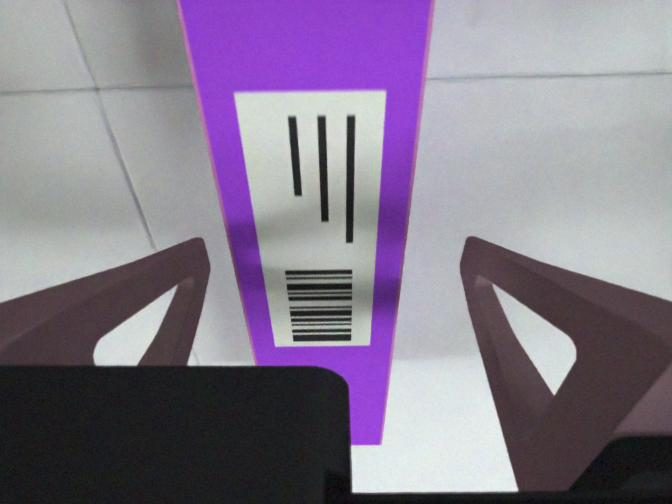

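>>> {"method": "move", "body": {
  "arm7": {"target":[-0.460,0.07,0.765,0,0.7071,0.7071,0],"speed":0.08},
  "cameras": []
}}

>>> {"method": "move", "body": {
  "arm7": {"target":[-0.460,0.07,0.750,0,0.7071,0.7071,0],"speed":0.06},
  "cameras": ["arm7_cam_wrist"]
}}

Scene clock: 913.80 s.
Joint torques (N m): arm1=[2.14 -7.53 8.01 -0.14 0.15 0.07] | arm2=[0.26 -10.17 8.29 0.23 -0.03 -0.19] | arm3=[-0.97 -10.75 9.32 -0.2 -0.31 -0.21] | arm4=[-1.55 -7.3 9.63 -0.17 -0.15 -0.03] | arm5=[-0.67 -7.77 7.13 0.02 -0.06 0] | arm6=[-1.14 -7.53 8.59 -0.14 -0.04 -0.03] | arm7=[0.56 -15.09 7.06 0.54 0.01 0.21] | arm8=[1.67 -8.94 9.52 -0.5 -0.06 -0.1]
Heat: arm1: hottest joint3_rad 36 °C; arm2: hottest joint3_rad 41 °C; arm3: hottest joint3_rad 34 °C; arm4: hottest joint3_rad 49 °C; arm5: hottest joint3_rad 40 °C; arm6: hottest joint3_rad 39 °C; arm7: hottest joint3_rad 46 °C; arm8: hottest joint3_rad 39 °C.
move: arm7 done
Joint velocities: within noise
arm1, arm2, arm3, arm4, arm5, arm6, arm8: as last shown
arm7.joint_positions: joint1_rad=-1.006 joint2_rad=+2.001 joint3_rad=+1.362 joint4_rad=-0.926 joint5_rad=-0.003 joint6_rad=-0.076 gripper_m=+0.09397
arm7.joint_status: not commanded
arm7.hand: x=-0.4650 y=+0.0670 z=+0.7705 quat_wxyz=(-0.002, -0.707, -0.707, +0.001) (m; scene frame)
arm7.hand_target: x=-0.4599 y=+0.0701 z=+0.7651 quat_wxyz=(+0.000, -0.707, -0.707, +0.000) (m; scene frame)
arm7.hand_status: done (0.008 m and 0.2 deg from the pose sent, 0.034 m and 0.8 deg at the start)
arm8.hand: x=-1.7632 y=+0.2878 z=+1.0736 quat_wxyz=(-0.007, -0.709, -0.705, +0.011) (m; scene frame)
arm8.hand_target: x=-1.7630 y=+0.2901 z=+1.0698 quat_wxyz=(-0.001, -0.707, -0.707, +0.002) (m; scene frame)
pictures: none
No camera images: "cameras" was empty.

Scene clock: 914.83 s.
Joint torques (N m): arm1=[2.37 -7.41 7.98 -0.14 0.18 0.08] | arm2=[0.26 -10.23 8.28 0.23 -0.03 -0.19] | arm3=[-0.85 -10.7 9.32 -0.18 -0.31 -0.21] | arm4=[-1.55 -7.36 9.63 -0.18 -0.15 -0.03] | arm5=[-0.44 -6.95 7.06 -0.06 -0.06 -0.04] | arm6=[-1.14 -7.59 8.59 -0.16 -0.04 -0.03] | arm7=[0.56 -13.98 7.08 0.61 0.01 0.21] | arm8=[1.79 -8.94 9.47 -0.55 -0.07 -0.09]
Heat: arm1: hottest joint3_rad 36 °C; arm2: hottest joint3_rad 41 °C; arm3: hottest joint3_rad 34 °C; arm4: hottest joint3_rad 49 °C; arm5: hottest joint3_rad 40 °C; arm6: hottest joint3_rad 39 °C; arm7: hottest joint3_rad 46 °C; arm8: hottest joint3_rad 39 °C.
move: arm7 off_target
Joint velocities: within noise
arm1, arm2, arm3, arm4, arm5, arm6, arm8: as last shown
arm7.joint_positions: joint1_rad=-1.006 joint2_rad=+2.008 joint3_rad=+1.353 joint4_rad=-0.894 joint5_rad=-0.003 joint6_rad=-0.076 gripper_m=+0.09397
arm7.joint_status: not commanded
arm7.hand: x=-0.4652 y=+0.0645 z=+0.7639 quat_wxyz=(-0.007, -0.707, -0.707, +0.006) (m; scene frame)
arm7.hand_target: x=-0.4600 y=+0.0703 z=+0.7503 quat_wxyz=(+0.000, -0.707, -0.707, +0.000) (m; scene frame)
arm7.hand_status: off_target (0.016 m and 1.1 deg from the pose sent, 0.021 m and 0.2 deg at the start)
arm8.hand: x=-1.7632 y=+0.2877 z=+1.0737 quat_wxyz=(-0.007, -0.709, -0.705, +0.011) (m; scene frame)
arm8.hand_target: x=-1.7630 y=+0.2900 z=+1.0700 quat_wxyz=(-0.001, -0.707, -0.707, +0.002) (m; scene frame)
pictures: arm7_cam_wrist
camera_calibration:
arm7_cam_wrist: T_world_to_cam=[[-0.999786, -0.0158845, 0.013289, -0.477339], [-0.00584461, 0.831986, 0.554766, -0.473778], [-0.0198684, 0.554569, -0.8319, 0.711854], [0, 0, 0, 1]] pos_world=[-0.465862, -0.00817841, 0.86137]

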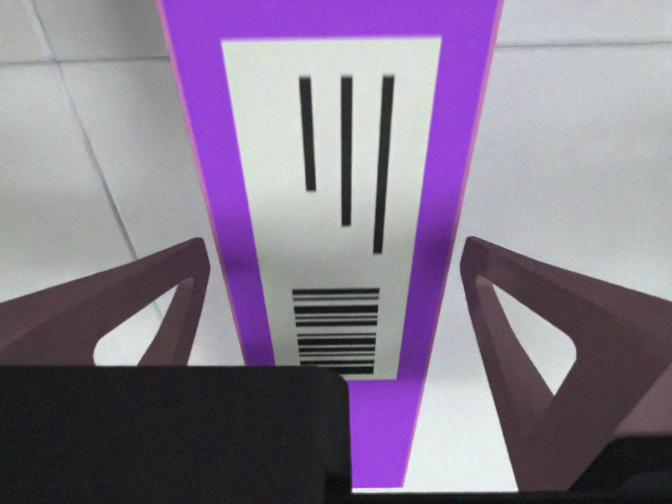

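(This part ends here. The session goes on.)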